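# Insert held peg into plate hole with left gripper

## Task

The left gripper starts out holding a peg a little above a plate, near the plate's hole. Lower the peg into that hole until it sits on the hole's floor, without forcing or wedging it hard, since excessive force ends the attempt.

## Robot and tools

Robot: two arms, left_arm and right_arm. Only the left one holds anything (the peg). The right arm can stay still or help with its wrist camera. Each gripper's fingers point along its own +z axis and close along its own y axis. The reported end_effector_position lies between the finger pads, roughly 1 cm short of the tips.

Frames: results use the scene frame. Its origin is at table-top height, halfway between the two arms' nominal bases. +z is up, +x points out over the table, and left_arm is on the +y side (arm names do not match image sides). The real bases sit somewhat off their nominal spots. Printed positions and orientations can be wrong by a few centimetres, more at long reach. Offsets you send are in each arm's own Hand target axes, not the scene axes.

Row layout (used by execute_actions and move): one flat list of 14 numbers covering both arms, even if one arm stays put. Numbers 1 to 7 are left_arm: dx, dy, dz, rx, ry, rz, opening. Numbers 8 to 14 are the same seven for right_arm. The pose numbers run from -1 to 1, where 1.0 equals 0.6 m of travel or 180 degrees of turn. They are offsets from that arm's Hand target as it stood when the action or move began, measured along the Hand target's own axes. rx, ry, rz form one rotation vector. Sending the same offset again moves the arm further. Six zeros re-request the current Hand target. Opening is absolute, not an offset: +1 fully open (0.094 m), -1 closed. Keep the left opening at its present closed value while inserting so the peg is not dropped; a 0 is a real command, not 'no change'.

execute_actions: argument actions is a list of actions; each action is a table of up to 15 rows, each row one control step of 1/30 s. A shorter table repeats its final row until 15 steps pass. Every row is counted from the action's start pose, not from the previous row. cameras picks images (omit, null or ["all"] for all, [] for none). An empty actions list just reports state and images. Its result also lists end_effector_position at some steps.

move: target is one 14-number row or a list of up to 15 rows; in a list every row is still an offset from the same starting Hand targets. speed is the path's top speed in m/s (0.002 to 4.3, default 0.25; turning limited to twice that in rad/s), one value or one per target. blend (m) rounds corners between listed targets; default 0 stops at each. opening_speed (0.2 or more, scale units per second) ramps the fingers. blocking=false returns after about 0.5 s while the move continues. Paths are straight, do not avoid obstacles, and finish together within 10 s. Faster moves lag and stray more and hit harder, and aiming far beyond a contact point presses harder. The result adds a 'move:' line: done (at rest within 10 mm and 2 degrees of target), off_target, moving, held or fault, plus limits such as paced (pose clipped) or held (steps withheld).

wait: seconds from 0 to 10; the arms keep their last command. stop: brakes a running move. zoom_image: camera is cam_left_wrist or cam_right_wrist, region is [x0, y0, x1, y1] in image pixels from the top-left, at most 504 by 504, taken from that camera's latest image. finished_scene: ends the scene for good (scene 1, optional); call it only once the peg rests at the bottom of the hole and will stay there with no help from the robot.

Result contents: end_effector_position (m) and end_effector_quat_wxyz in the scene frame; Hand target (your last commanded pose after clipping, the base for the next offsets); Tool commands; grip_measured (finger opening on the -1 to 1 scale, can read a few mm off, and tells you nothing about contact); Joint positions (last entry is the opening in metres); Joint velocities (labelled 'within noise' when the arm is still); Joint torques (include gravity, carry offsets and noise, and entries 3 and 4 wrap at ±28 N m); MOTOR HOT or OVER-TEMPERATURE FAULT lines.

Behaviour to expect: orientation commands are clipped to within 40 degrees of the measured orientation each step. Friction and weight can leave the gripper a centimetre or more from its command with nothing touching it; the next command, even all zeros, asks for the target again, and if it still falls short, send the remaining gap as an offset. Very small moves may not start. An arm blocked by something keeps pushing; to release it, command a target back past the gripper's actual position. Avoid passing close to an arm's own base, which can flip its shoulder posture.

Cameras: cam_left_wrist and cam_right_wrist, both 672x504 fisheye; the calibration gives K, distortion and T_world_to_cam, with small per-scene errors, and images may lag while an arm moves.

Cautions: descend slowly and in small steps near the hole, and align the peg over it before going down. Watch for off_target or rising torques, which indicate jamming; back off rather than press harder. Do not open the left gripper before the peg is seated. Avoid bringing the grippers or arms into contact with each other. Long pushes or stretched holds heat the motors; past 100 °C the arm drops its load. Loose items can be nudged briefly by outside pushes, and nothing may end up off the table.

Each tool is called after "Emit:" in YAML: its name, and indented under it one key for each argument.

## Session

Emit:
execute_actions:
  actions: []

Scene clock: 0.00 s.
left_arm: end_effector_position=(+0.3492, +0.1375, +0.1849) grip_measured=-0.082 end_effector_quat_wxyz=(+0.006, +0.864, +0.503, +0.009) | right_arm: end_effector_position=(+0.4763, -0.3628, +0.5101) grip_measured=+1.000 end_effector_quat_wxyz=(+0.707, -0.006, +0.707, +0.006)
Joint positions: left_arm=[-0.504 1.561 1.26 -1.251 -0.01 1.559 0.043] | right_arm=[0 1.047 1.047 0 0 0 0.094]
Joint velocities: within noise
Joint torques (N m): no reading
Motor temperatures (°C): left_arm=[31 26 30 27 24 27 27] | right_arm=[27 27 27 29 30 29 27]
Heat: left arm: hottest waist 31 °C; right arm: hottest wrist yaw 30 °C.
Hand target: left_arm +0.3590, +0.1318, +0.2036; +0.027, +0.864, +0.503, +0.021 | right_arm +0.4764, -0.3628, +0.5272; +0.717, -0.006, +0.697, +0.006
Tool commands: left_gripper/opening=-1.0 right_gripper/opening=+1.0

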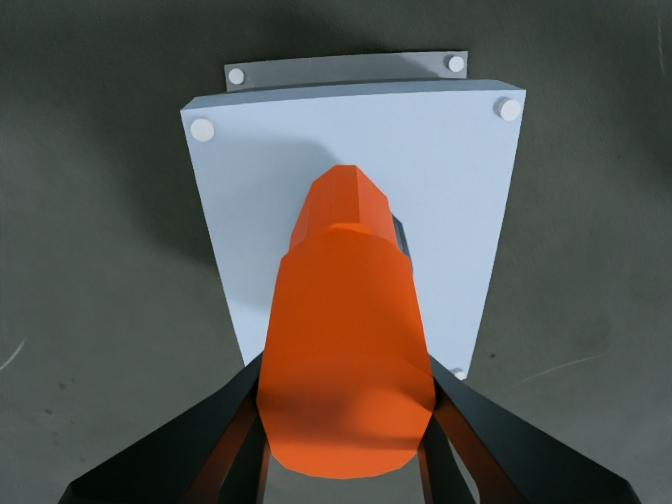

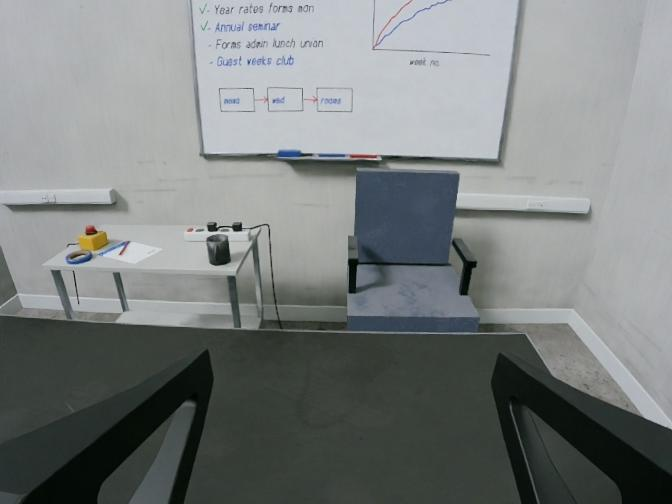

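Emit:
zoom_image:
  camera: "cam_left_wrist"
  region: [170, 40, 540, 400]

Emit:
zoom_image:
  camera: "cam_left_wrist"
  region: [260, 140, 460, 290]

Scaled by 1.362 from the camera's 672x504 image, which has a finer 960x720 frame.

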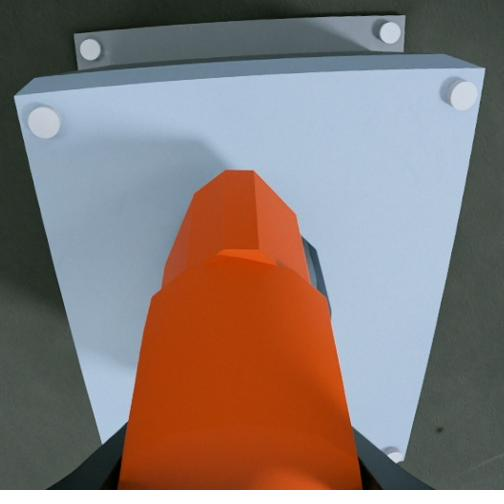

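Scaled by 2.520 from the camera's 672x504 image, which has a finer 960x720 frame.

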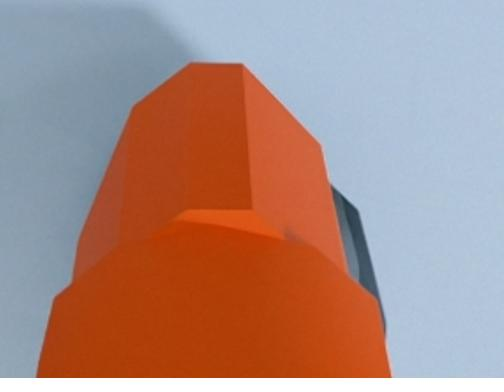

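Emit:
move:
  target: [0,0,0,0,0,0,-1,0.55,0.40,-0.177,-0.5,0,0,1]
  speed: 0.4

Scene clock: 3.83 s.
left_arm: end_effector_position=(+0.3492, +0.1375, +0.1849) grip_measured=-0.082 end_effector_quat_wxyz=(+0.006, +0.864, +0.503, +0.009) | right_arm: end_effector_position=(+0.3653, -0.1316, +0.1872) grip_measured=+1.000 end_effector_quat_wxyz=(+0.498, -0.505, +0.500, +0.498)
Joint positions: left_arm=[-0.504 1.561 1.26 -1.251 -0.01 1.559 0.043] | right_arm=[0.148 1.694 0.689 0.946 -1.409 -0.063 0.094]
Joint velocities: within noise
Joint torques (N m): left_arm=[-1.73 -15.09 9.83 -0.1 0.15 0.01] | right_arm=[0.79 -8.06 9.05 2.37 -0.1 0.17]
Motor temperatures (°C): left_arm=[31 27 31 27 24 27 27] | right_arm=[27 27 28 29 30 29 27]
Heat: left arm: hottest waist 31 °C; right arm: hottest wrist yaw 30 °C.
Hand target: left_arm +0.3590, +0.1318, +0.2036; +0.027, +0.864, +0.503, +0.021 | right_arm +0.3757, -0.1245, +0.1942; +0.503, -0.512, +0.488, +0.497
Off the commanded pose: left_arm 0.022 m, 3 deg | right_arm 0.014 m, 2 deg.
move: off_target (left_arm, right_arm)
camera_calibration:
cam_right_wrist: T_world_to_cam=[[0.998487, -0.00972128, 0.054129, -0.376179], [0.0462777, -0.383245, -0.922487, 0.152509], [0.0297124, 0.923596, -0.382215, 0.294992], [0, 0, 0, 1]] pos_world=[0.359787, -0.217662, 0.2738]

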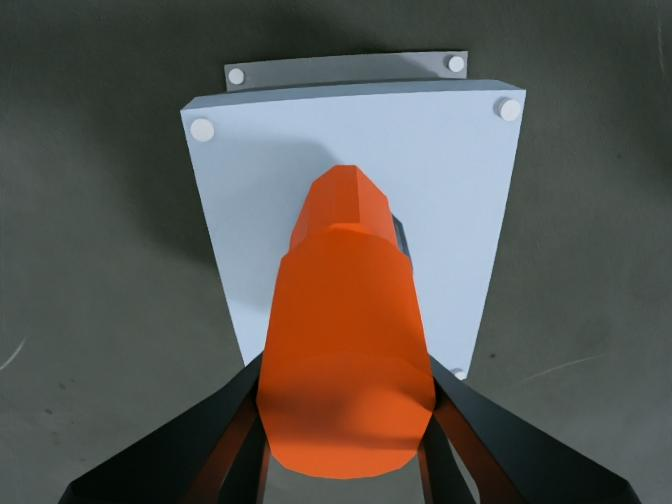

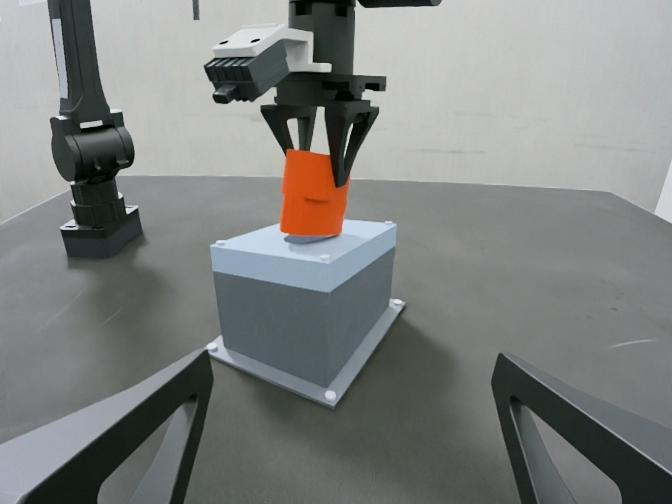

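Emit:
zoom_image:
  camera: "cam_right_wrist"
  region: [200, 130, 420, 300]

Scaled by 2.291 from the camera's 672x504 image, which has a finer 960x720 frame.

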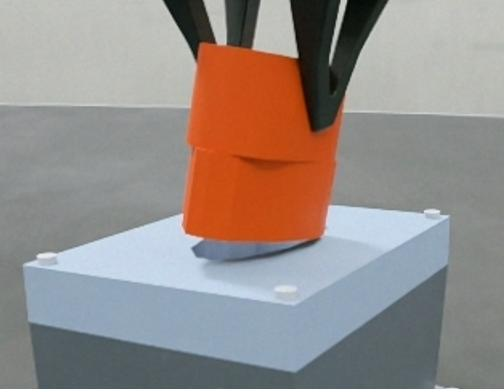

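Emit:
move:
  target: [0,0,-0.1,0,0,0,-1,0,0,0.14,0,0.11,0,1]
  speed: 0.15

Emit:
zoom_image:
  camera: "cam_right_wrist"
  region: [180, 60, 480, 320]

Emit:
zoom_image:
  camera: "cam_left_wrist"
  region: [220, 80, 480, 340]

Scene clock: 8.17 s.
left_arm: end_effector_position=(+0.3396, +0.1432, +0.2259) grip_measured=-0.081 end_effector_quat_wxyz=(-0.010, +0.864, +0.503, +0.000) | right_arm: end_effector_position=(+0.3608, -0.0519, +0.1723) grip_measured=+1.000 end_effector_quat_wxyz=(-0.394, +0.576, -0.586, -0.411)
Joint positions: left_arm=[-0.504 1.529 1.334 -1.393 -0.01 1.559 0.043] | right_arm=[0.356 1.567 0.886 -0.136 -1.067 -0.721 0.094]
Joint velocities: within noise
Joint torques (N m): left_arm=[-1.85 -15.56 12.64 -0.58 0.15 0] | right_arm=[0.85 -9.99 12.34 1.26 -0.31 -0.1]
Motor temperatures (°C): left_arm=[31 27 31 27 24 27 27] | right_arm=[27 27 28 29 30 29 27]
Heat: left arm: hottest waist 31 °C; right arm: hottest wrist yaw 30 °C.
Hand target: left_arm +0.3553, +0.1333, +0.2635; +0.027, +0.864, +0.503, +0.021 | right_arm +0.3744, -0.0405, +0.1943; -0.412, +0.590, -0.567, -0.402
Off the commanded pose: left_arm 0.042 m, 5 deg | right_arm 0.028 m, 3 deg.
move: off_target (left_arm, right_arm)
camera_calibration:
cam_left_wrist: T_world_to_cam=[[-0.874641, 0.484586, 0.0133635, 0.227773], [0.442997, 0.787775, 0.427977, -0.318572], [0.196864, 0.380247, -0.903691, 0.200404], [0, 0, 0, 1]] pos_world=[0.300894, 0.064384, 0.314401]
cam_right_wrist: T_world_to_cam=[[0.999704, 0.00614006, 0.0235477, -0.364406], [0.0214896, -0.676801, -0.735853, 0.131061], [0.0114189, 0.736141, -0.676732, 0.263457], [0, 0, 0, 1]] pos_world=[0.358474, -0.103002, 0.283312]

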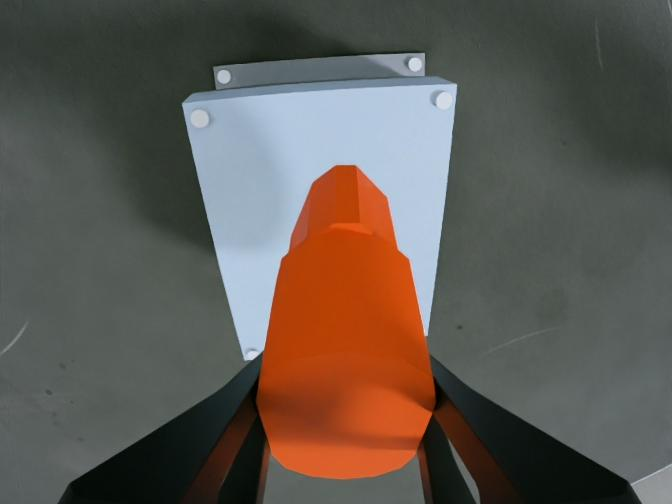

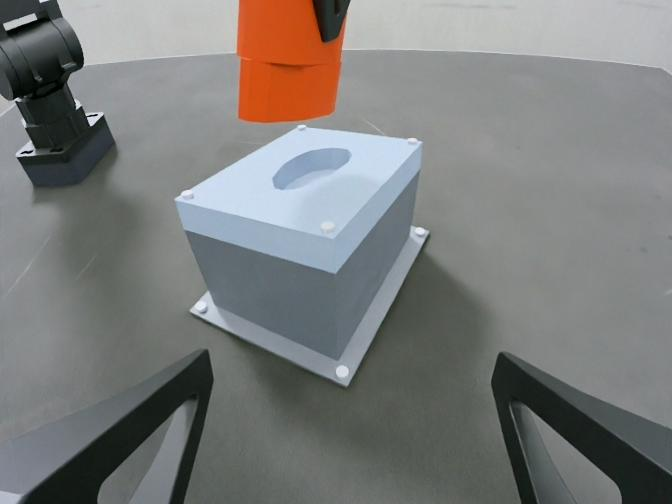

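Scaled by 1.680 from the camera's 672x504 image, which has a finer 960x720 frame.

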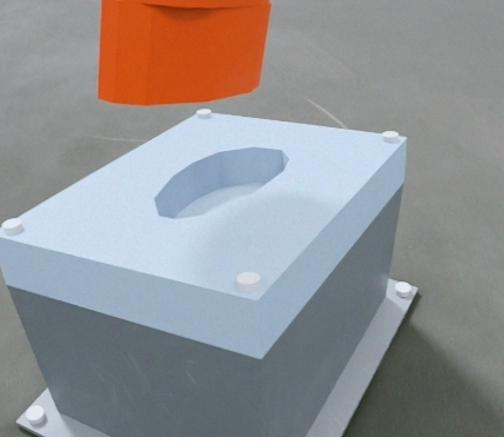

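Scaled by 1.938 from the camera's 672x504 image, which has a finer 960x720 frame.

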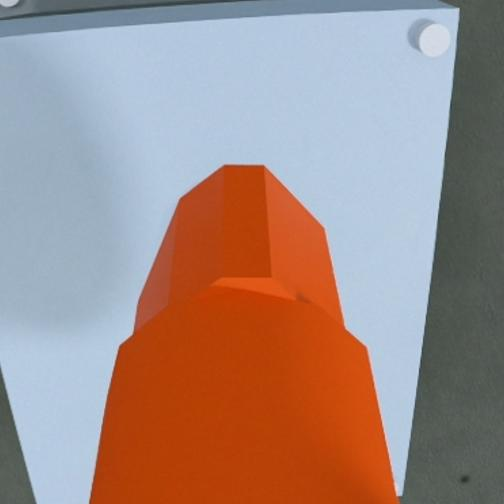

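Emit:
zoom_image:
  camera: "cam_right_wrist"
  region: [260, 130, 370, 205]

Emit:
zoom_image:
  camera: "cam_right_wrist"
  region: [220, 0, 370, 135]

Scaled by 4.582 from the camera's 672x504 image, which has a finer 960x720 frame.

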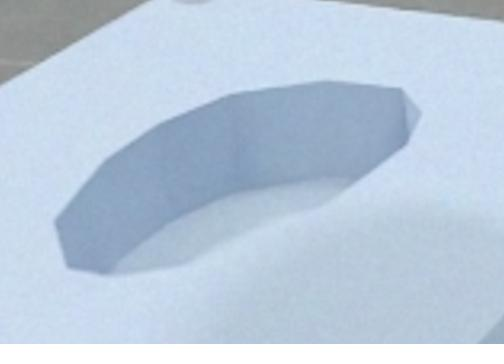

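Scaled by 3.360 from the camera's 672x504 image, which has a finer 960x720 frame.

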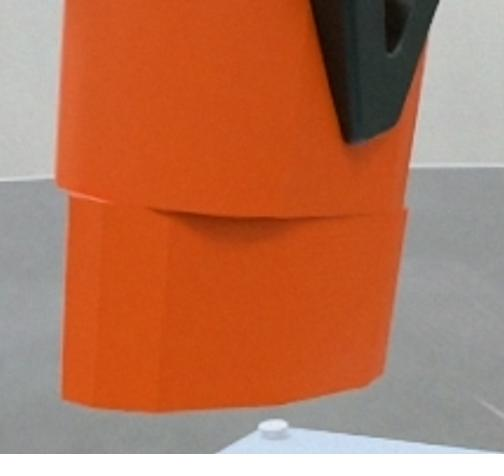

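Emit:
move:
  target: [0,0,-0.12,0,0,0,-1,0,0,-0.08,0,0,0,1]
  speed: 0.2
  cameras: []

Scene clock: 11.53 s.
left_arm: end_effector_position=(+0.3390, +0.1435, +0.3065) grip_measured=-0.081 end_effector_quat_wxyz=(+0.000, +0.864, +0.503, +0.006) | right_arm: end_effector_position=(+0.3553, -0.0874, +0.1872) grip_measured=+1.000 end_effector_quat_wxyz=(-0.389, +0.581, -0.582, -0.415)
Joint positions: left_arm=[-0.504 1.494 1.507 -1.579 -0.01 1.559 0.043] | right_arm=[0.28 1.514 0.895 -0.341 -1.126 -0.879 0.094]
Joint velocities: within noise
Joint torques (N m): left_arm=[-1.96 -13.39 12.83 -0.53 0.15 -0.02] | right_arm=[-0.79 -9.58 12.6 1.13 -0.57 -0.11]
Motor temperatures (°C): left_arm=[31 27 32 27 24 27 27] | right_arm=[27 28 29 29 30 29 26]
Heat: left arm: hottest elbow 32 °C; right arm: hottest wrist yaw 30 °C.
Hand target: left_arm +0.3507, +0.1351, +0.3353; +0.027, +0.864, +0.503, +0.021 | right_arm +0.3746, -0.0857, +0.2105; -0.411, +0.589, -0.567, -0.402
Off the commanded pose: left_arm 0.032 m, 4 deg | right_arm 0.030 m, 4 deg.
move: off_target (left_arm, right_arm)
No camera images: "cameras" was empty.

Emit:
move:
  target: [0,0,0,0,0,0,-1,0.062,0,0.075,0,-0.39,0,1]
  speed: 0.3

Scene clock: 15.03 s.
left_arm: end_effector_position=(+0.3390, +0.1435, +0.3065) grip_measured=-0.081 end_effector_quat_wxyz=(+0.000, +0.864, +0.503, +0.006) | right_arm: end_effector_position=(+0.3836, -0.0607, +0.1646) grip_measured=+1.000 end_effector_quat_wxyz=(+0.566, -0.419, +0.499, +0.505)
Joint positions: left_arm=[-0.504 1.494 1.507 -1.579 -0.01 1.559 0.043] | right_arm=[0.324 1.952 0.729 1.538 -1.064 0.31 0.094]
Joint velocities: within noise
Joint torques (N m): left_arm=[-1.96 -13.39 12.83 -0.53 0.15 -0.02] | right_arm=[1.03 -10.52 3.12 2.4 0.3 0.15]
Motor temperatures (°C): left_arm=[31 27 33 27 24 27 27] | right_arm=[27 28 29 29 30 29 26]
Heat: left arm: hottest elbow 33 °C; right arm: hottest wrist yaw 30 °C.
Hand target: left_arm +0.3507, +0.1351, +0.3353; +0.027, +0.864, +0.503, +0.021 | right_arm +0.3756, -0.0560, +0.1604; +0.659, -0.264, +0.246, +0.660
Off the commanded pose: left_arm 0.032 m, 4 deg | right_arm 0.010 m, 43 deg; orientation clipped.
joint sent to its limit (right arm) — joint 4 (wrist pitch), upper limit. The joint targets are off in orientation, not in position.
move: off_target (left_arm, right_arm); limits=paced
camera_calibration:
cam_left_wrist: T_world_to_cam=[[-0.874699, 0.484594, -0.00835927, 0.232679], [0.434966, 0.792495, 0.4275, -0.350975], [0.213789, 0.370298, -0.903976, 0.268973], [0, 0, 0, 1]] pos_world=[0.298683, 0.0657908, 0.395133]
cam_right_wrist: T_world_to_cam=[[0.986973, -0.160097, 0.0158934, -0.390886], [-0.0215883, -0.229685, -0.973026, 0.201629], [0.159429, 0.960007, -0.230149, 0.147812], [0, 0, 0, 1]] pos_world=[0.366581, -0.158169, 0.236422]

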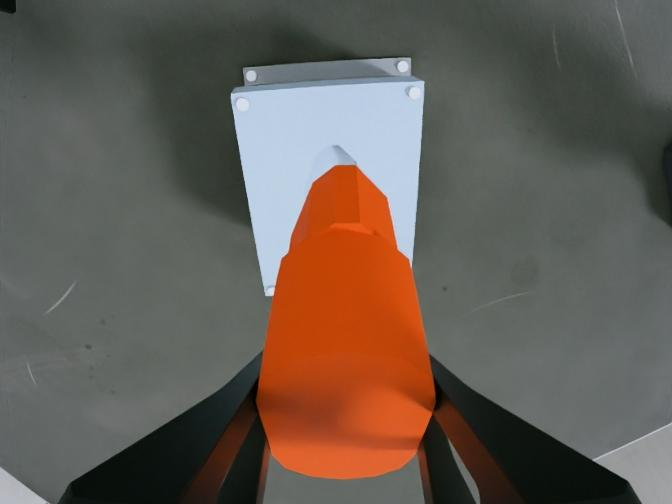

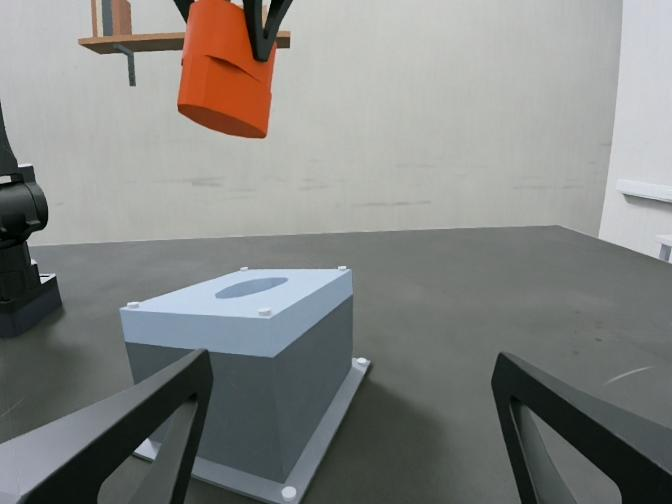

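Emit:
move:
  target: [0,0,-0.05,0,0,0,-1,0.12,0.033,-0.093,0,0.17,0,1]
  speed: 0.3

Emit:
zoom_image:
  camera: "cam_right_wrist"
  region: [150, 0, 350, 200]

Scene clock: 16.57 s.
left_arm: end_effector_position=(+0.3383, +0.1439, +0.3381) grip_measured=-0.081 end_effector_quat_wxyz=(+0.001, +0.864, +0.503, +0.007) | right_arm: end_effector_position=(+0.3557, -0.0476, +0.0671) grip_measured=+1.000 end_effector_quat_wxyz=(+0.510, -0.479, +0.496, +0.515)
Joint positions: left_arm=[-0.504 1.494 1.59 -1.658 -0.01 1.559 0.043] | right_arm=[0.35 2.16 0.754 1.542 -1.187 0.149 0.094]
Joint velocities: within noise
Joint torques (N m): left_arm=[-2.02 -12.98 12.93 -0.53 0.15 -0.03] | right_arm=[0.85 -11.22 4.27 2.32 0.02 -0.11]
Motor temperatures (°C): left_arm=[31 27 33 27 24 27 28] | right_arm=[27 28 29 29 30 29 26]
Heat: left arm: hottest elbow 33 °C; right arm: hottest wrist yaw 30 °C.
Hand target: left_arm +0.3489, +0.1358, +0.3653; +0.027, +0.864, +0.503, +0.021 | right_arm +0.3578, -0.0404, +0.0703; +0.571, -0.428, +0.411, +0.567
Off the commanded pose: left_arm 0.030 m, 3 deg | right_arm 0.008 m, 15 deg.
joint sent to its limit (right arm) — joint 4 (wrist pitch), upper limit. The joint targets are off in orientation, not in position.
move: off_target (left_arm, right_arm)
camera_calibration:
cam_left_wrist: T_world_to_cam=[[-0.87469, 0.484528, -0.0122249, 0.233475], [0.433488, 0.793334, 0.427446, -0.36404], [0.216808, 0.368583, -0.903958, 0.29678], [0, 0, 0, 1]] pos_world=[0.29768, 0.0662921, 0.426738]
cam_right_wrist: T_world_to_cam=[[0.999267, -0.0284962, 0.0255805, -0.358483], [0.0148401, -0.327635, -0.944688, 0.0897026], [0.0353011, 0.944375, -0.326972, 0.167108], [0, 0, 0, 1]] pos_world=[0.35099, -0.138639, 0.148551]

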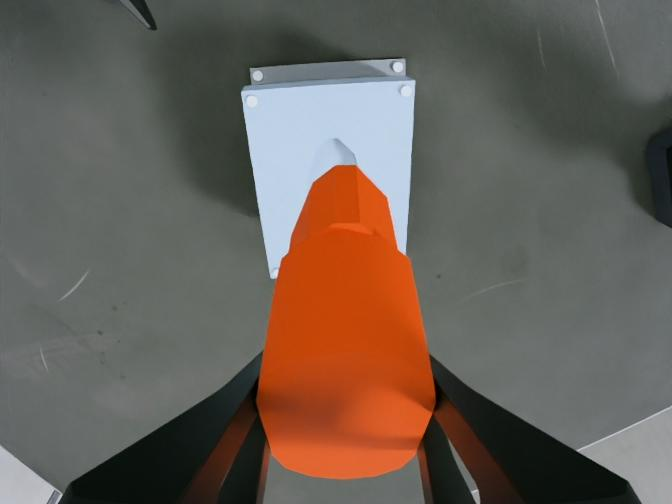

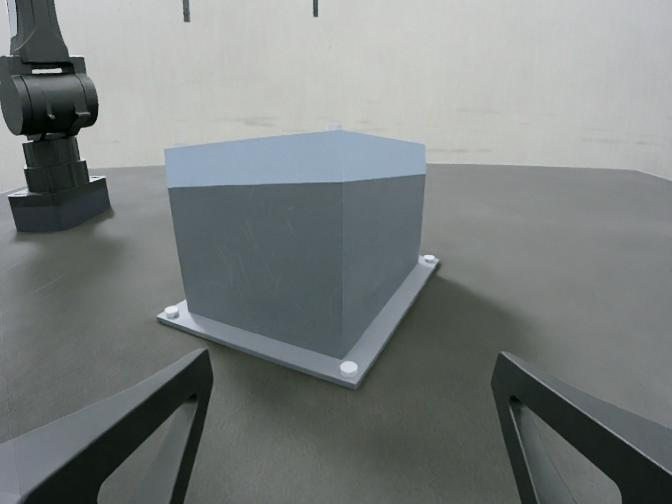

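Scaled by 2.520 from the camera's 672x504 image, which has a finer 960x720 frame.

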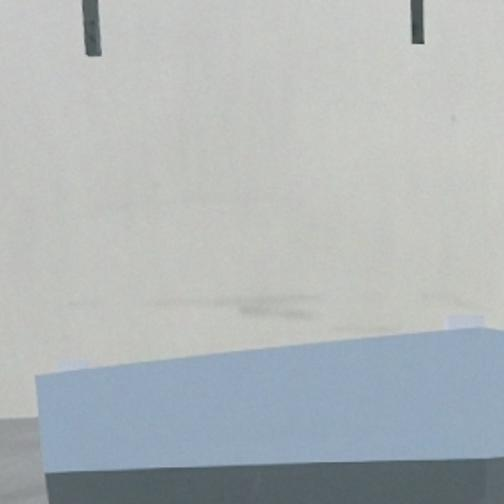

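Emit:
move:
  target: [0,0,0.19,0,0,0,-1,-0.197,-0.028,0.04,0,0.26,0,1]
  speed: 0.25

Emit:
zoom_image:
  camera: "cam_right_wrist"
  region: [180, 0, 480, 225]

Scene clock: 19.57 s.
left_arm: end_effector_position=(+0.3542, +0.1347, +0.2489) grip_measured=-0.081 end_effector_quat_wxyz=(+0.019, +0.864, +0.503, +0.016) | right_arm: end_effector_position=(+0.3583, -0.0652, +0.1758) grip_measured=+1.000 end_effector_quat_wxyz=(-0.349, +0.606, -0.620, -0.356)
Joint positions: left_arm=[-0.504 1.521 1.385 -1.387 -0.01 1.559 0.043] | right_arm=[0.358 1.517 0.949 -0.438 -0.934 -0.882 0.094]
Joint velocities: within noise
Joint torques (N m): left_arm=[-1.79 -14.04 7.86 0.36 0.15 -0.01] | right_arm=[1.08 -8.35 13.01 1.14 -0.36 -0.11]
Motor temperatures (°C): left_arm=[31 27 34 27 24 27 28] | right_arm=[27 28 29 29 30 29 26]
Heat: left arm: hottest elbow 34 °C; right arm: hottest wrist yaw 30 °C.
Hand target: left_arm +0.3560, +0.1330, +0.2513; +0.026, +0.864, +0.503, +0.021 | right_arm +0.3719, -0.0521, +0.1906; -0.361, +0.618, -0.604, -0.350
Off the commanded pose: left_arm 0.004 m, 1 deg | right_arm 0.024 m, 3 deg.
move: off_target (right_arm)
camera_calibration:
cam_left_wrist: T_world_to_cam=[[-0.87358, 0.483913, -0.0518168, 0.260251], [0.418925, 0.801878, 0.426021, -0.321079], [0.247708, 0.350456, -0.903228, 0.207505], [0, 0, 0, 1]] pos_world=[0.310458, 0.0588054, 0.337696]
cam_right_wrist: T_world_to_cam=[[0.999497, 0.000179564, 0.0317191, -0.363604], [0.0196013, -0.789697, -0.613184, 0.0964955], [0.0249384, 0.613497, -0.789303, 0.282566], [0, 0, 0, 1]] pos_world=[0.354483, -0.0970858, 0.293733]

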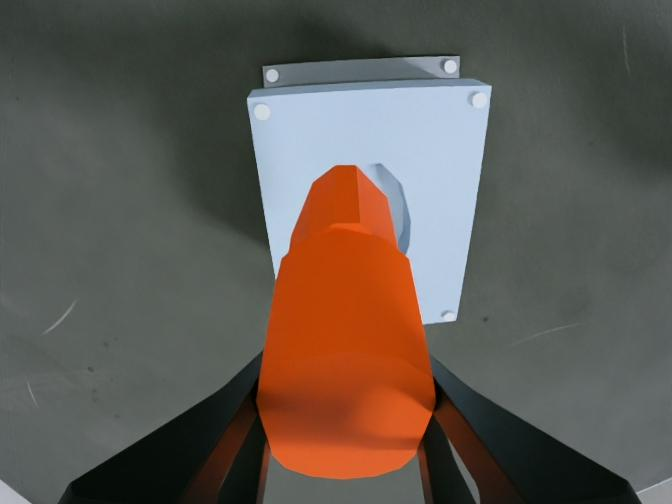

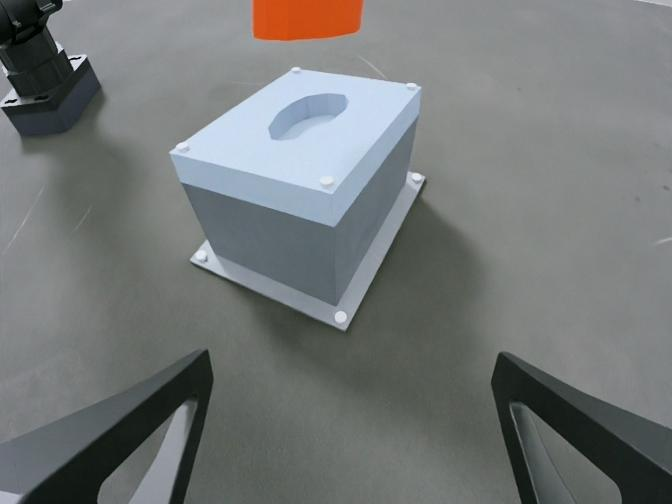

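Scaled by 1.680 from the camera's 672x504 image, which has a finer 960x720 frame.

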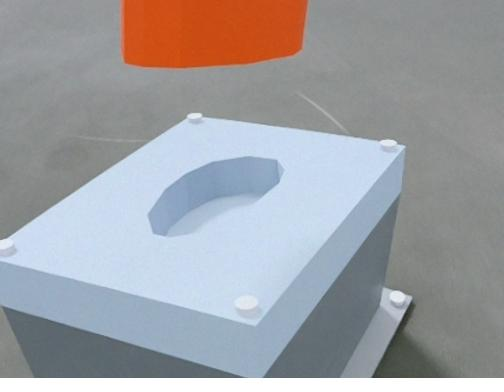

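Emit:
move:
  target: [0.14,0,0,0,0,0,-1,0,0,0,0,0,0,1]
  speed: 0.2

Emit:
zoom_image:
  camera: "cam_left_wrist"
  region: [180, 0, 480, 225]

Emit:
zoom_image:
  camera: "cam_right_wrist"
  region: [250, 75, 370, 155]

Scene clock: 22.07 s.
left_arm: end_effector_position=(+0.3901, +0.2097, +0.2442) grip_measured=-0.081 end_effector_quat_wxyz=(+0.015, +0.861, +0.507, +0.012) | right_arm: end_effector_position=(+0.3582, -0.0652, +0.1757) grip_measured=+1.000 end_effector_quat_wxyz=(-0.349, +0.606, -0.620, -0.356)
Joint positions: left_arm=[-0.32 1.532 1.385 -1.387 0 1.732 0.043] | right_arm=[0.358 1.517 0.949 -0.438 -0.934 -0.883 0.094]
Joint velocities: within noise
Joint torques (N m): left_arm=[-1.85 -13.8 9.22 0.21 0.23 0.11] | right_arm=[1.03 -8.23 13.01 1.1 -0.36 -0.11]
Motor temperatures (°C): left_arm=[31 27 33 27 24 27 28] | right_arm=[27 28 30 29 30 29 26]
Heat: left arm: hottest elbow 33 °C; right arm: hottest elbow 30 °C.
Hand target: left_arm +0.3975, +0.2060, +0.2522; +0.027, +0.864, +0.503, +0.021 | right_arm +0.3719, -0.0522, +0.1906; -0.361, +0.618, -0.605, -0.350
Off the commanded pose: left_arm 0.011 m, 2 deg | right_arm 0.024 m, 3 deg.
move: off_target (left_arm, right_arm)
camera_calibration:
cam_left_wrist: T_world_to_cam=[[-0.879448, 0.474267, -0.040523, 0.25666], [0.414914, 0.805535, 0.423036, -0.392724], [0.233275, 0.355225, -0.905206, 0.173157], [0, 0, 0, 1]] pos_world=[0.348273, 0.133118, 0.33328]
cam_right_wrist: T_world_to_cam=[[0.999485, 0.000537035, 0.0320866, -0.36357], [0.0201058, -0.789772, -0.613071, 0.0962164], [0.0250118, 0.6134, -0.789376, 0.282475], [0, 0, 0, 1]] pos_world=[0.354383, -0.097086, 0.293632]

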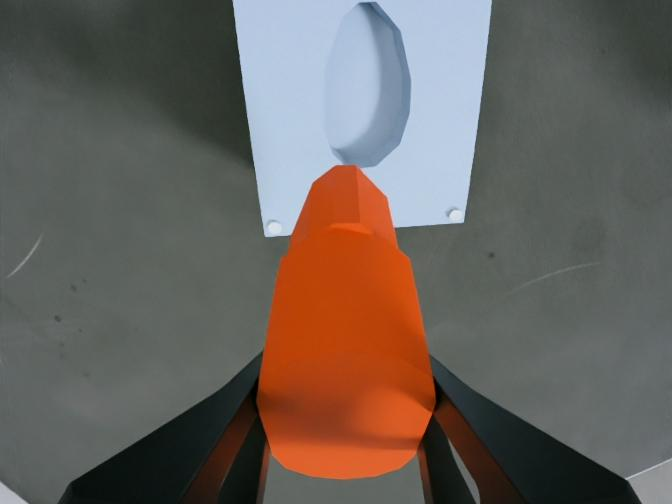

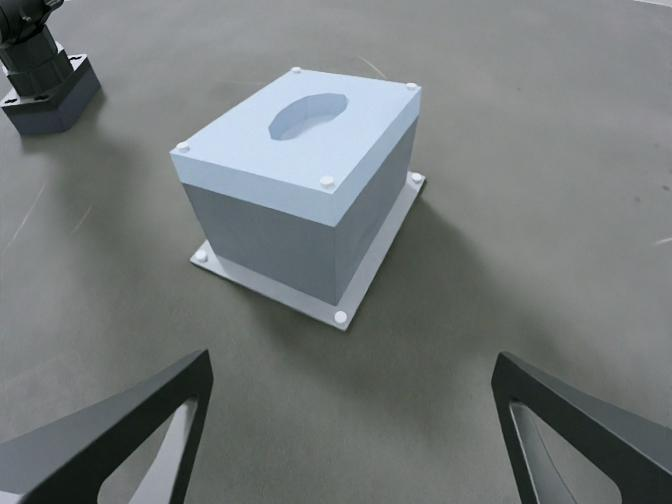

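Scaled by 1.680 from the camera's 672x504 image, which has a finer 960x720 frame.

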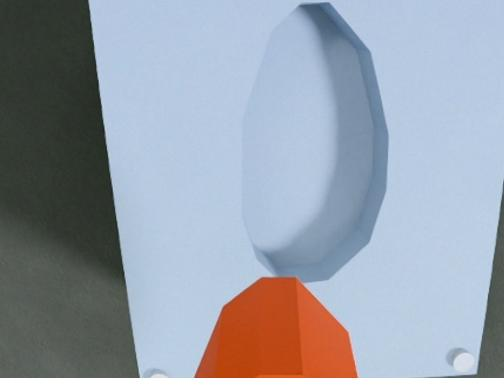

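Scaled by 4.200 from the camera's 672x504 image, which has a finer 960x720 frame.

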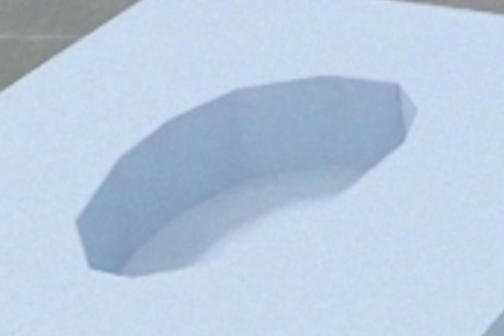

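Emit:
zoom_image:
  camera: "cam_left_wrist"
  region: [310, 0, 430, 90]

Emit:
zoom_image:
  camera: "cam_left_wrist"
  region: [310, 80, 430, 180]

Emit:
zoom_image:
  camera: "cam_left_wrist"
  region: [275, 155, 425, 275]

Scaled by 4.200 from the camera's 672x504 image, which has a finer 960x720 frame.

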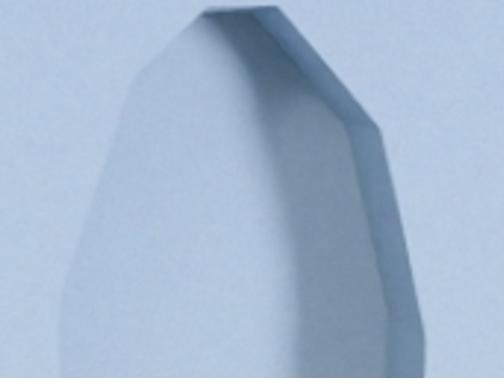

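Scaled by 4.200 from the camera's 672x504 image, which has a finer 960x720 frame.

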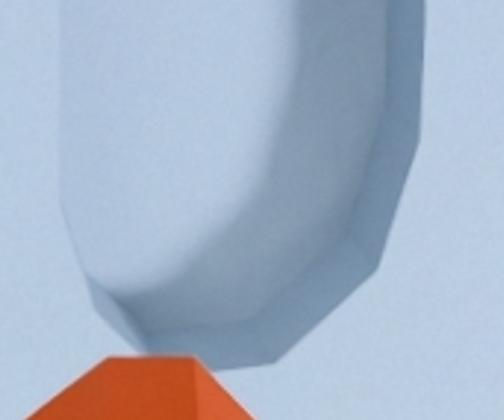

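Scaled by 3.360 from the camera's 672x504 image, which has a finer 960x720 frame.

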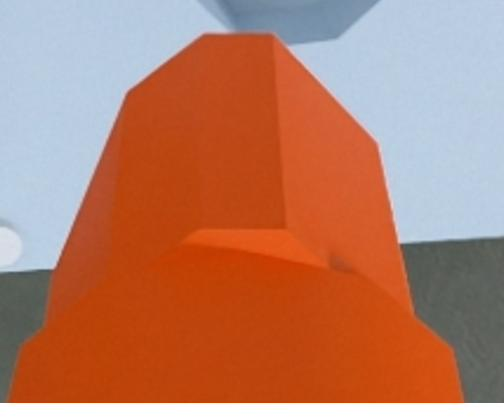

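Emit:
move:
  target: [-0.04,0,0,0,0,0.333,-1,0,0,0,0,-0.22,0,1]
  speed: 0.4

Emit:
zoom_image:
  camera: "cam_right_wrist"
  region: [200, 0, 500, 225]

Scene clock: 26.50 s.
left_arm: end_effector_position=(+0.3785, +0.1930, +0.2379) grip_measured=-0.081 end_effector_quat_wxyz=(-0.095, +0.950, +0.287, +0.076) | right_arm: end_effector_position=(+0.3704, -0.0508, +0.1945) grip_measured=+1.000 end_effector_quat_wxyz=(+0.541, -0.472, +0.452, +0.529)
Joint positions: left_arm=[-0.453 1.558 1.385 -1.422 -0.243 2.072 0.043] | right_arm=[0.332 1.901 0.775 1.539 -1.202 0.356 0.094]
Joint velocities: within noise
Joint torques (N m): left_arm=[-2.49 -13.8 10.45 -0.65 -0.15 0.13] | right_arm=[-0.32 -10.05 4.81 2.25 0.37 0.16]
Motor temperatures (°C): left_arm=[31 27 33 27 24 27 28] | right_arm=[27 28 30 29 30 29 26]
Heat: left arm: hottest elbow 33 °C; right arm: hottest elbow 30 °C.
Hand target: left_arm +0.3857, +0.1852, +0.2520; +0.013, +0.999, +0.004, +0.031 | right_arm +0.3719, -0.0521, +0.1906; +0.544, -0.463, +0.446, +0.539
Off the commanded pose: left_arm 0.018 m, 36 deg | right_arm 0.004 m, 2 deg.
joint sent to its limit (left arm) — joint 6 (wrist roll), upper limit. The joint targets are off in orientation, not in position.
joint sent to its limit (right arm) — joint 4 (wrist pitch), upper limit. The joint targets still meet the commanded pose.
move: off_target (left_arm)
camera_calibration:
cam_left_wrist: T_world_to_cam=[[-0.569947, 0.811158, 0.131085, 0.0310864], [0.702894, 0.398683, 0.58906, -0.441908], [0.425559, 0.427872, -0.797387, 0.0635522], [0, 0, 0, 1]] pos_world=[0.301287, 0.123773, 0.306911]
cam_right_wrist: T_world_to_cam=[[0.996702, -0.0172816, 0.0792833, -0.385409], [0.0729876, -0.236021, -0.969003, 0.196645], [0.0354584, 0.971594, -0.233981, 0.194397], [0, 0, 0, 1]] pos_world=[0.362892, -0.149124, 0.266591]

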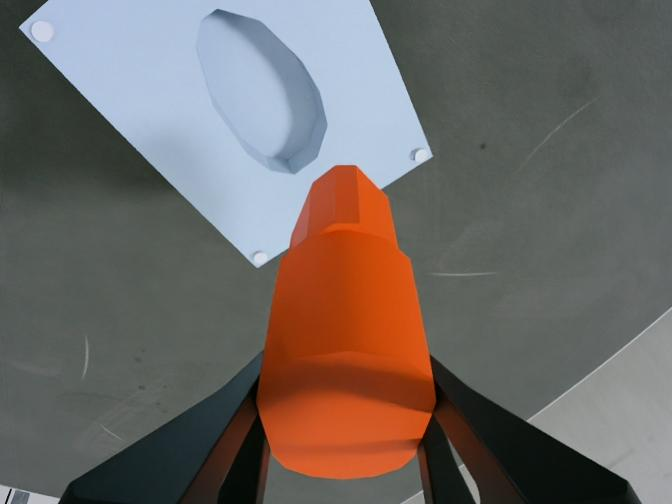

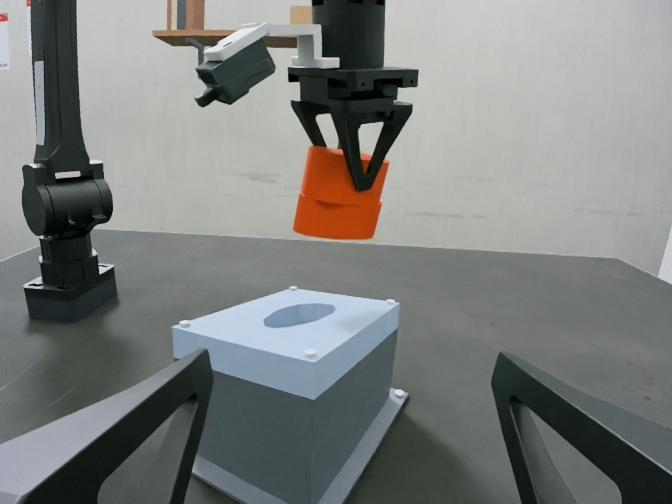

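Scaled by 1.680 from the camera's 672x504 image, which has a finer 960x720 frame.

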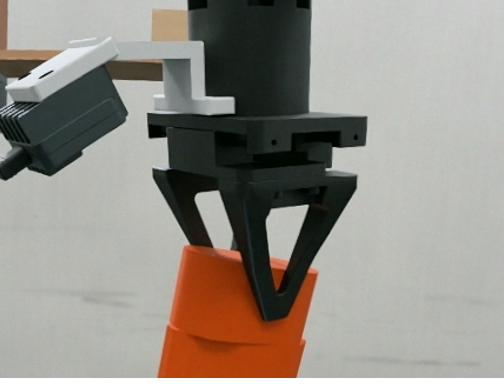

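Emit:
zoom_image:
  camera: "cam_right_wrist"
  region: [270, 40, 430, 250]

Scaled by 2.400 from the camera's 672x504 image, which has a finer 960x720 frame.

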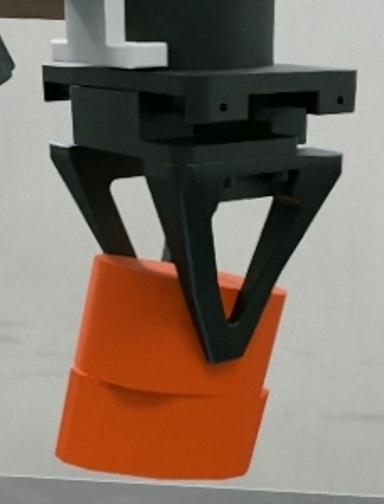

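Emit:
move:
  target: [-0.067,0.062,0.026,0.037,0.0597,-0.3515,-1,0,0,0,0,0.1,0,1]
  speed: 0.4

Emit:
zoom_image:
  camera: "cam_right_wrist"
  region: [200, 50, 450, 250]

Scene clock: 31.43 s.
left_arm: end_effector_position=(+0.3485, +0.1511, +0.2239) grip_measured=-0.081 end_effector_quat_wxyz=(-0.045, +0.842, +0.528, +0.099) | right_arm: end_effector_position=(+0.3591, -0.0546, +0.1729) grip_measured=+1.000 end_effector_quat_wxyz=(-0.450, +0.533, -0.539, -0.471)
Joint positions: left_arm=[-0.558 1.528 1.316 -1.36 -0.218 1.437 0.043] | right_arm=[0.332 1.641 0.775 0.43 -1.207 -0.384 0.094]
Joint velocities: within noise
Joint torques (N m): left_arm=[-2.49 -15.68 7.57 0.25 -0.12 -0.09] | right_arm=[-0.32 -10.64 9.88 1.43 -0.14 -0.11]
Motor temperatures (°C): left_arm=[31 28 34 27 24 27 28] | right_arm=[27 28 30 29 30 29 26]
Heat: left arm: hottest elbow 34 °C; right arm: hottest elbow 30 °C.
Hand target: left_arm +0.3468, +0.1472, +0.2349; -0.028, +0.841, +0.529, +0.108 | right_arm +0.3718, -0.0521, +0.1905; -0.468, +0.542, -0.526, -0.460
Off the commanded pose: left_arm 0.012 m, 2 deg | right_arm 0.022 m, 3 deg.
move: off_target (left_arm, right_arm)
camera_calibration:
cam_left_wrist: T_world_to_cam=[[-0.903164, 0.427949, -0.0339711, 0.260815], [0.322963, 0.729462, 0.602976, -0.316565], [0.282824, 0.533615, -0.797035, 0.116828], [0, 0, 0, 1]] pos_world=[0.304756, 0.0569658, 0.292857]
cam_right_wrist: T_world_to_cam=[[0.99971, 0.00548609, 0.023445, -0.362722], [0.0229659, -0.509786, -0.859995, 0.159874], [0.0072339, 0.860284, -0.509764, 0.245274], [0, 0, 0, 1]] pos_world=[0.357171, -0.127514, 0.271026]

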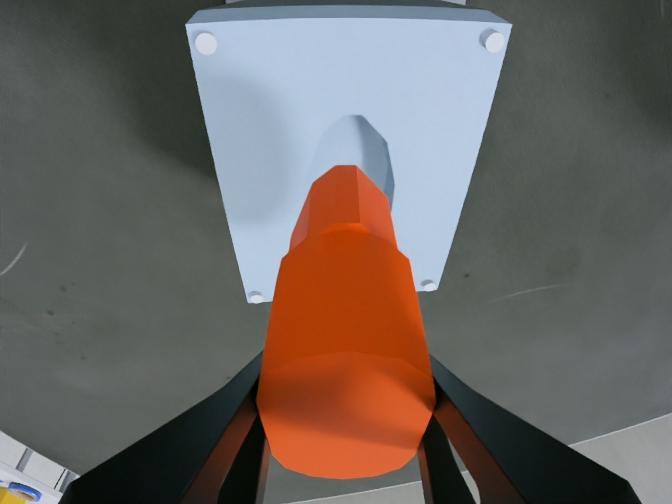

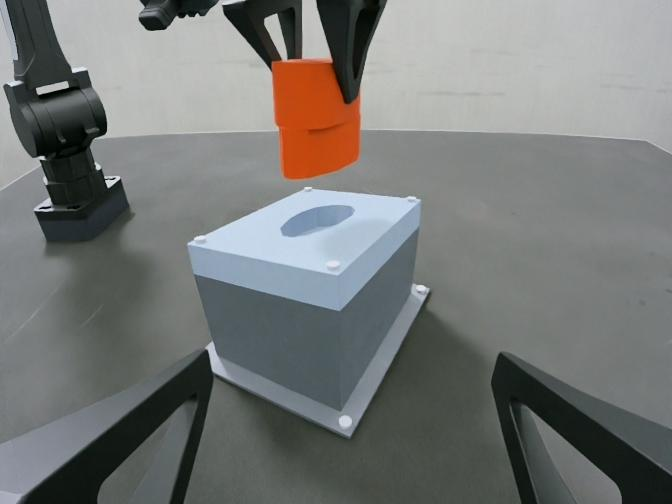

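Scaled by 2.016 from the camera's 672x504 image, which has a finer 960x720 frame.

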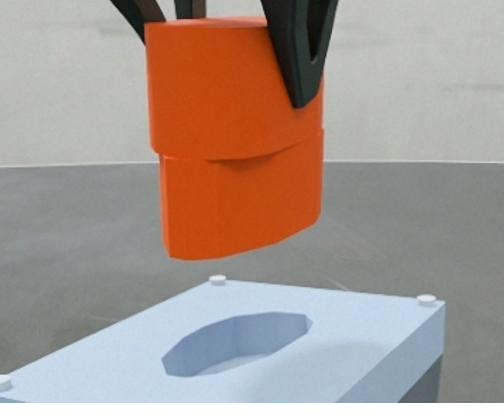

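Emit:
zoom_image:
  camera: "cam_left_wrist"
  region: [275, 100, 425, 275]

Emit:
zoom_image:
  camera: "cam_right_wrist"
  region: [265, 110, 375, 245]

Scaled by 2.880 from the camera's 672x504 image, which has a finer 960x720 frame.

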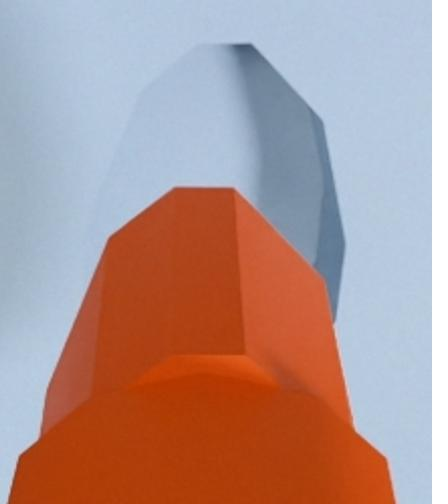

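Scaled by 3.733 from the camera's 672x504 image, which has a finer 960x720 frame.

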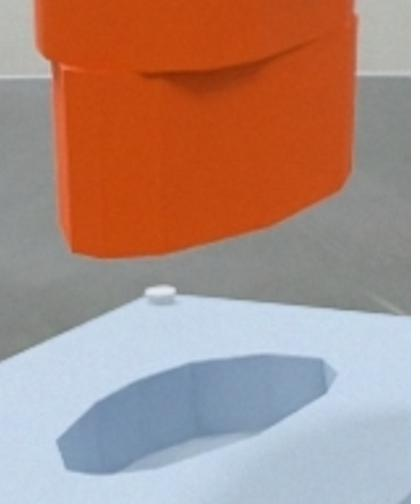

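Emit:
move:
  target: [-0.0153,-0.0045,0.065,0.0088,0,0,-1,0,0,0.0,0,0.06,0,1]
  speed: 0.1

Emit:
zoom_image:
  camera: "cam_left_wrist"
  region: [275, 100, 425, 275]

Emit:
zoom_image:
  camera: "cam_right_wrist"
  region: [265, 80, 395, 215]

Scene clock: 34.77 s.
left_arm: end_effector_position=(+0.3470, +0.1521, +0.1944) grip_measured=-0.081 end_effector_quat_wxyz=(-0.047, +0.841, +0.531, +0.098) | right_arm: end_effector_position=(+0.3585, -0.0635, +0.1667) grip_measured=+1.000 end_effector_quat_wxyz=(-0.397, +0.568, -0.588, -0.417)
Joint positions: left_arm=[-0.558 1.544 1.256 -1.286 -0.218 1.431 0.043] | right_arm=[0.332 1.565 0.857 -0.11 -1.09 -0.716 0.094]
Joint velocities: within noise
Joint torques (N m): left_arm=[-2.55 -13.68 7.49 0.24 0.02 -0.09] | right_arm=[0.85 -10.23 12.1 1.22 -0.33 -0.11]
Motor temperatures (°C): left_arm=[31 28 34 27 24 27 28] | right_arm=[27 28 30 29 30 29 26]
Heat: left arm: hottest elbow 34 °C; right arm: hottest elbow 30 °C.
Hand target: left_arm +0.3465, +0.1466, +0.1948; -0.040, +0.841, +0.531, +0.101 | right_arm +0.3718, -0.0521, +0.1905; -0.416, +0.582, -0.568, -0.407
Off the commanded pose: left_arm 0.006 m, 1 deg | right_arm 0.030 m, 4 deg.
move: off_target (right_arm)
camera_calibration:
cam_left_wrist: T_world_to_cam=[[-0.905789, 0.42256, -0.0314453, 0.259279], [0.319964, 0.730742, 0.603025, -0.298136], [0.277793, 0.536152, -0.797102, 0.0946137], [0, 0, 0, 1]] pos_world=[0.303962, 0.0575726, 0.263354]
cam_right_wrist: T_world_to_cam=[[0.999921, -0.00428232, 0.0117887, -0.360607], [0.00594742, -0.665629, -0.746259, 0.127129], [0.0110426, 0.74627, -0.665551, 0.267151], [0, 0, 0, 1]] pos_world=[0.356873, -0.11629, 0.276925]

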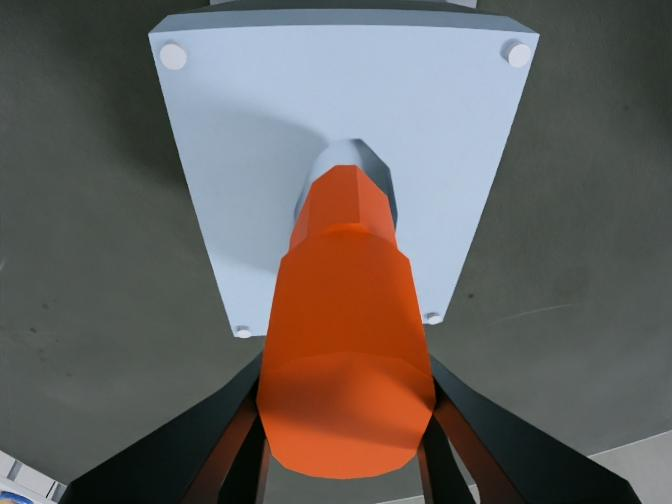

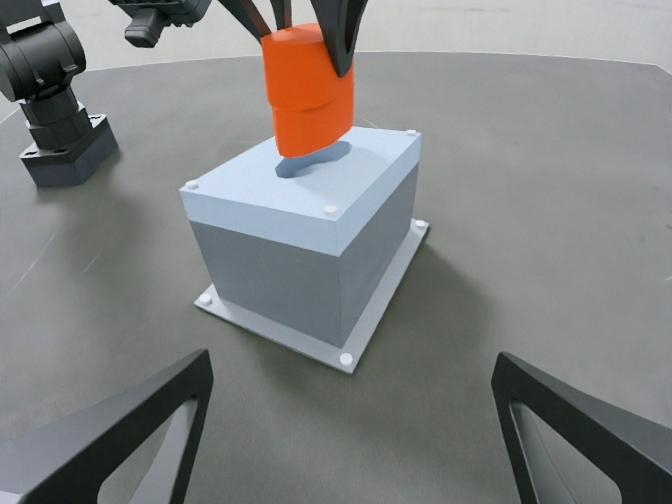

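Scaled by 2.880 from the camera's 672x504 image, which has a finer 960x720 frame.

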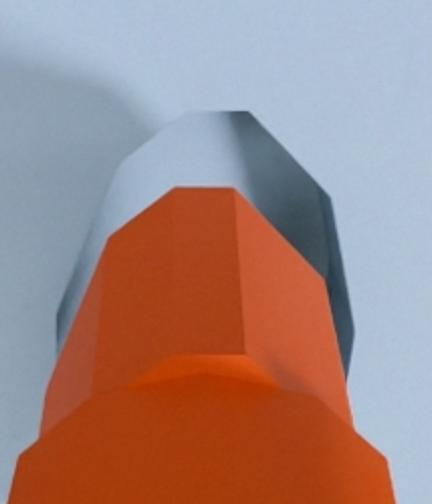

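Scaled by 3.733 from the camera's 672x504 image, which has a finer 960x720 frame.

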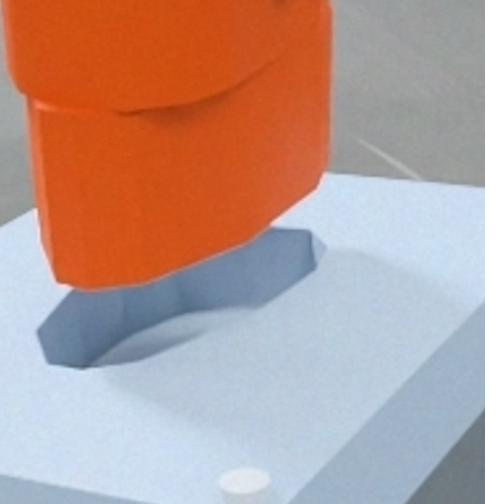

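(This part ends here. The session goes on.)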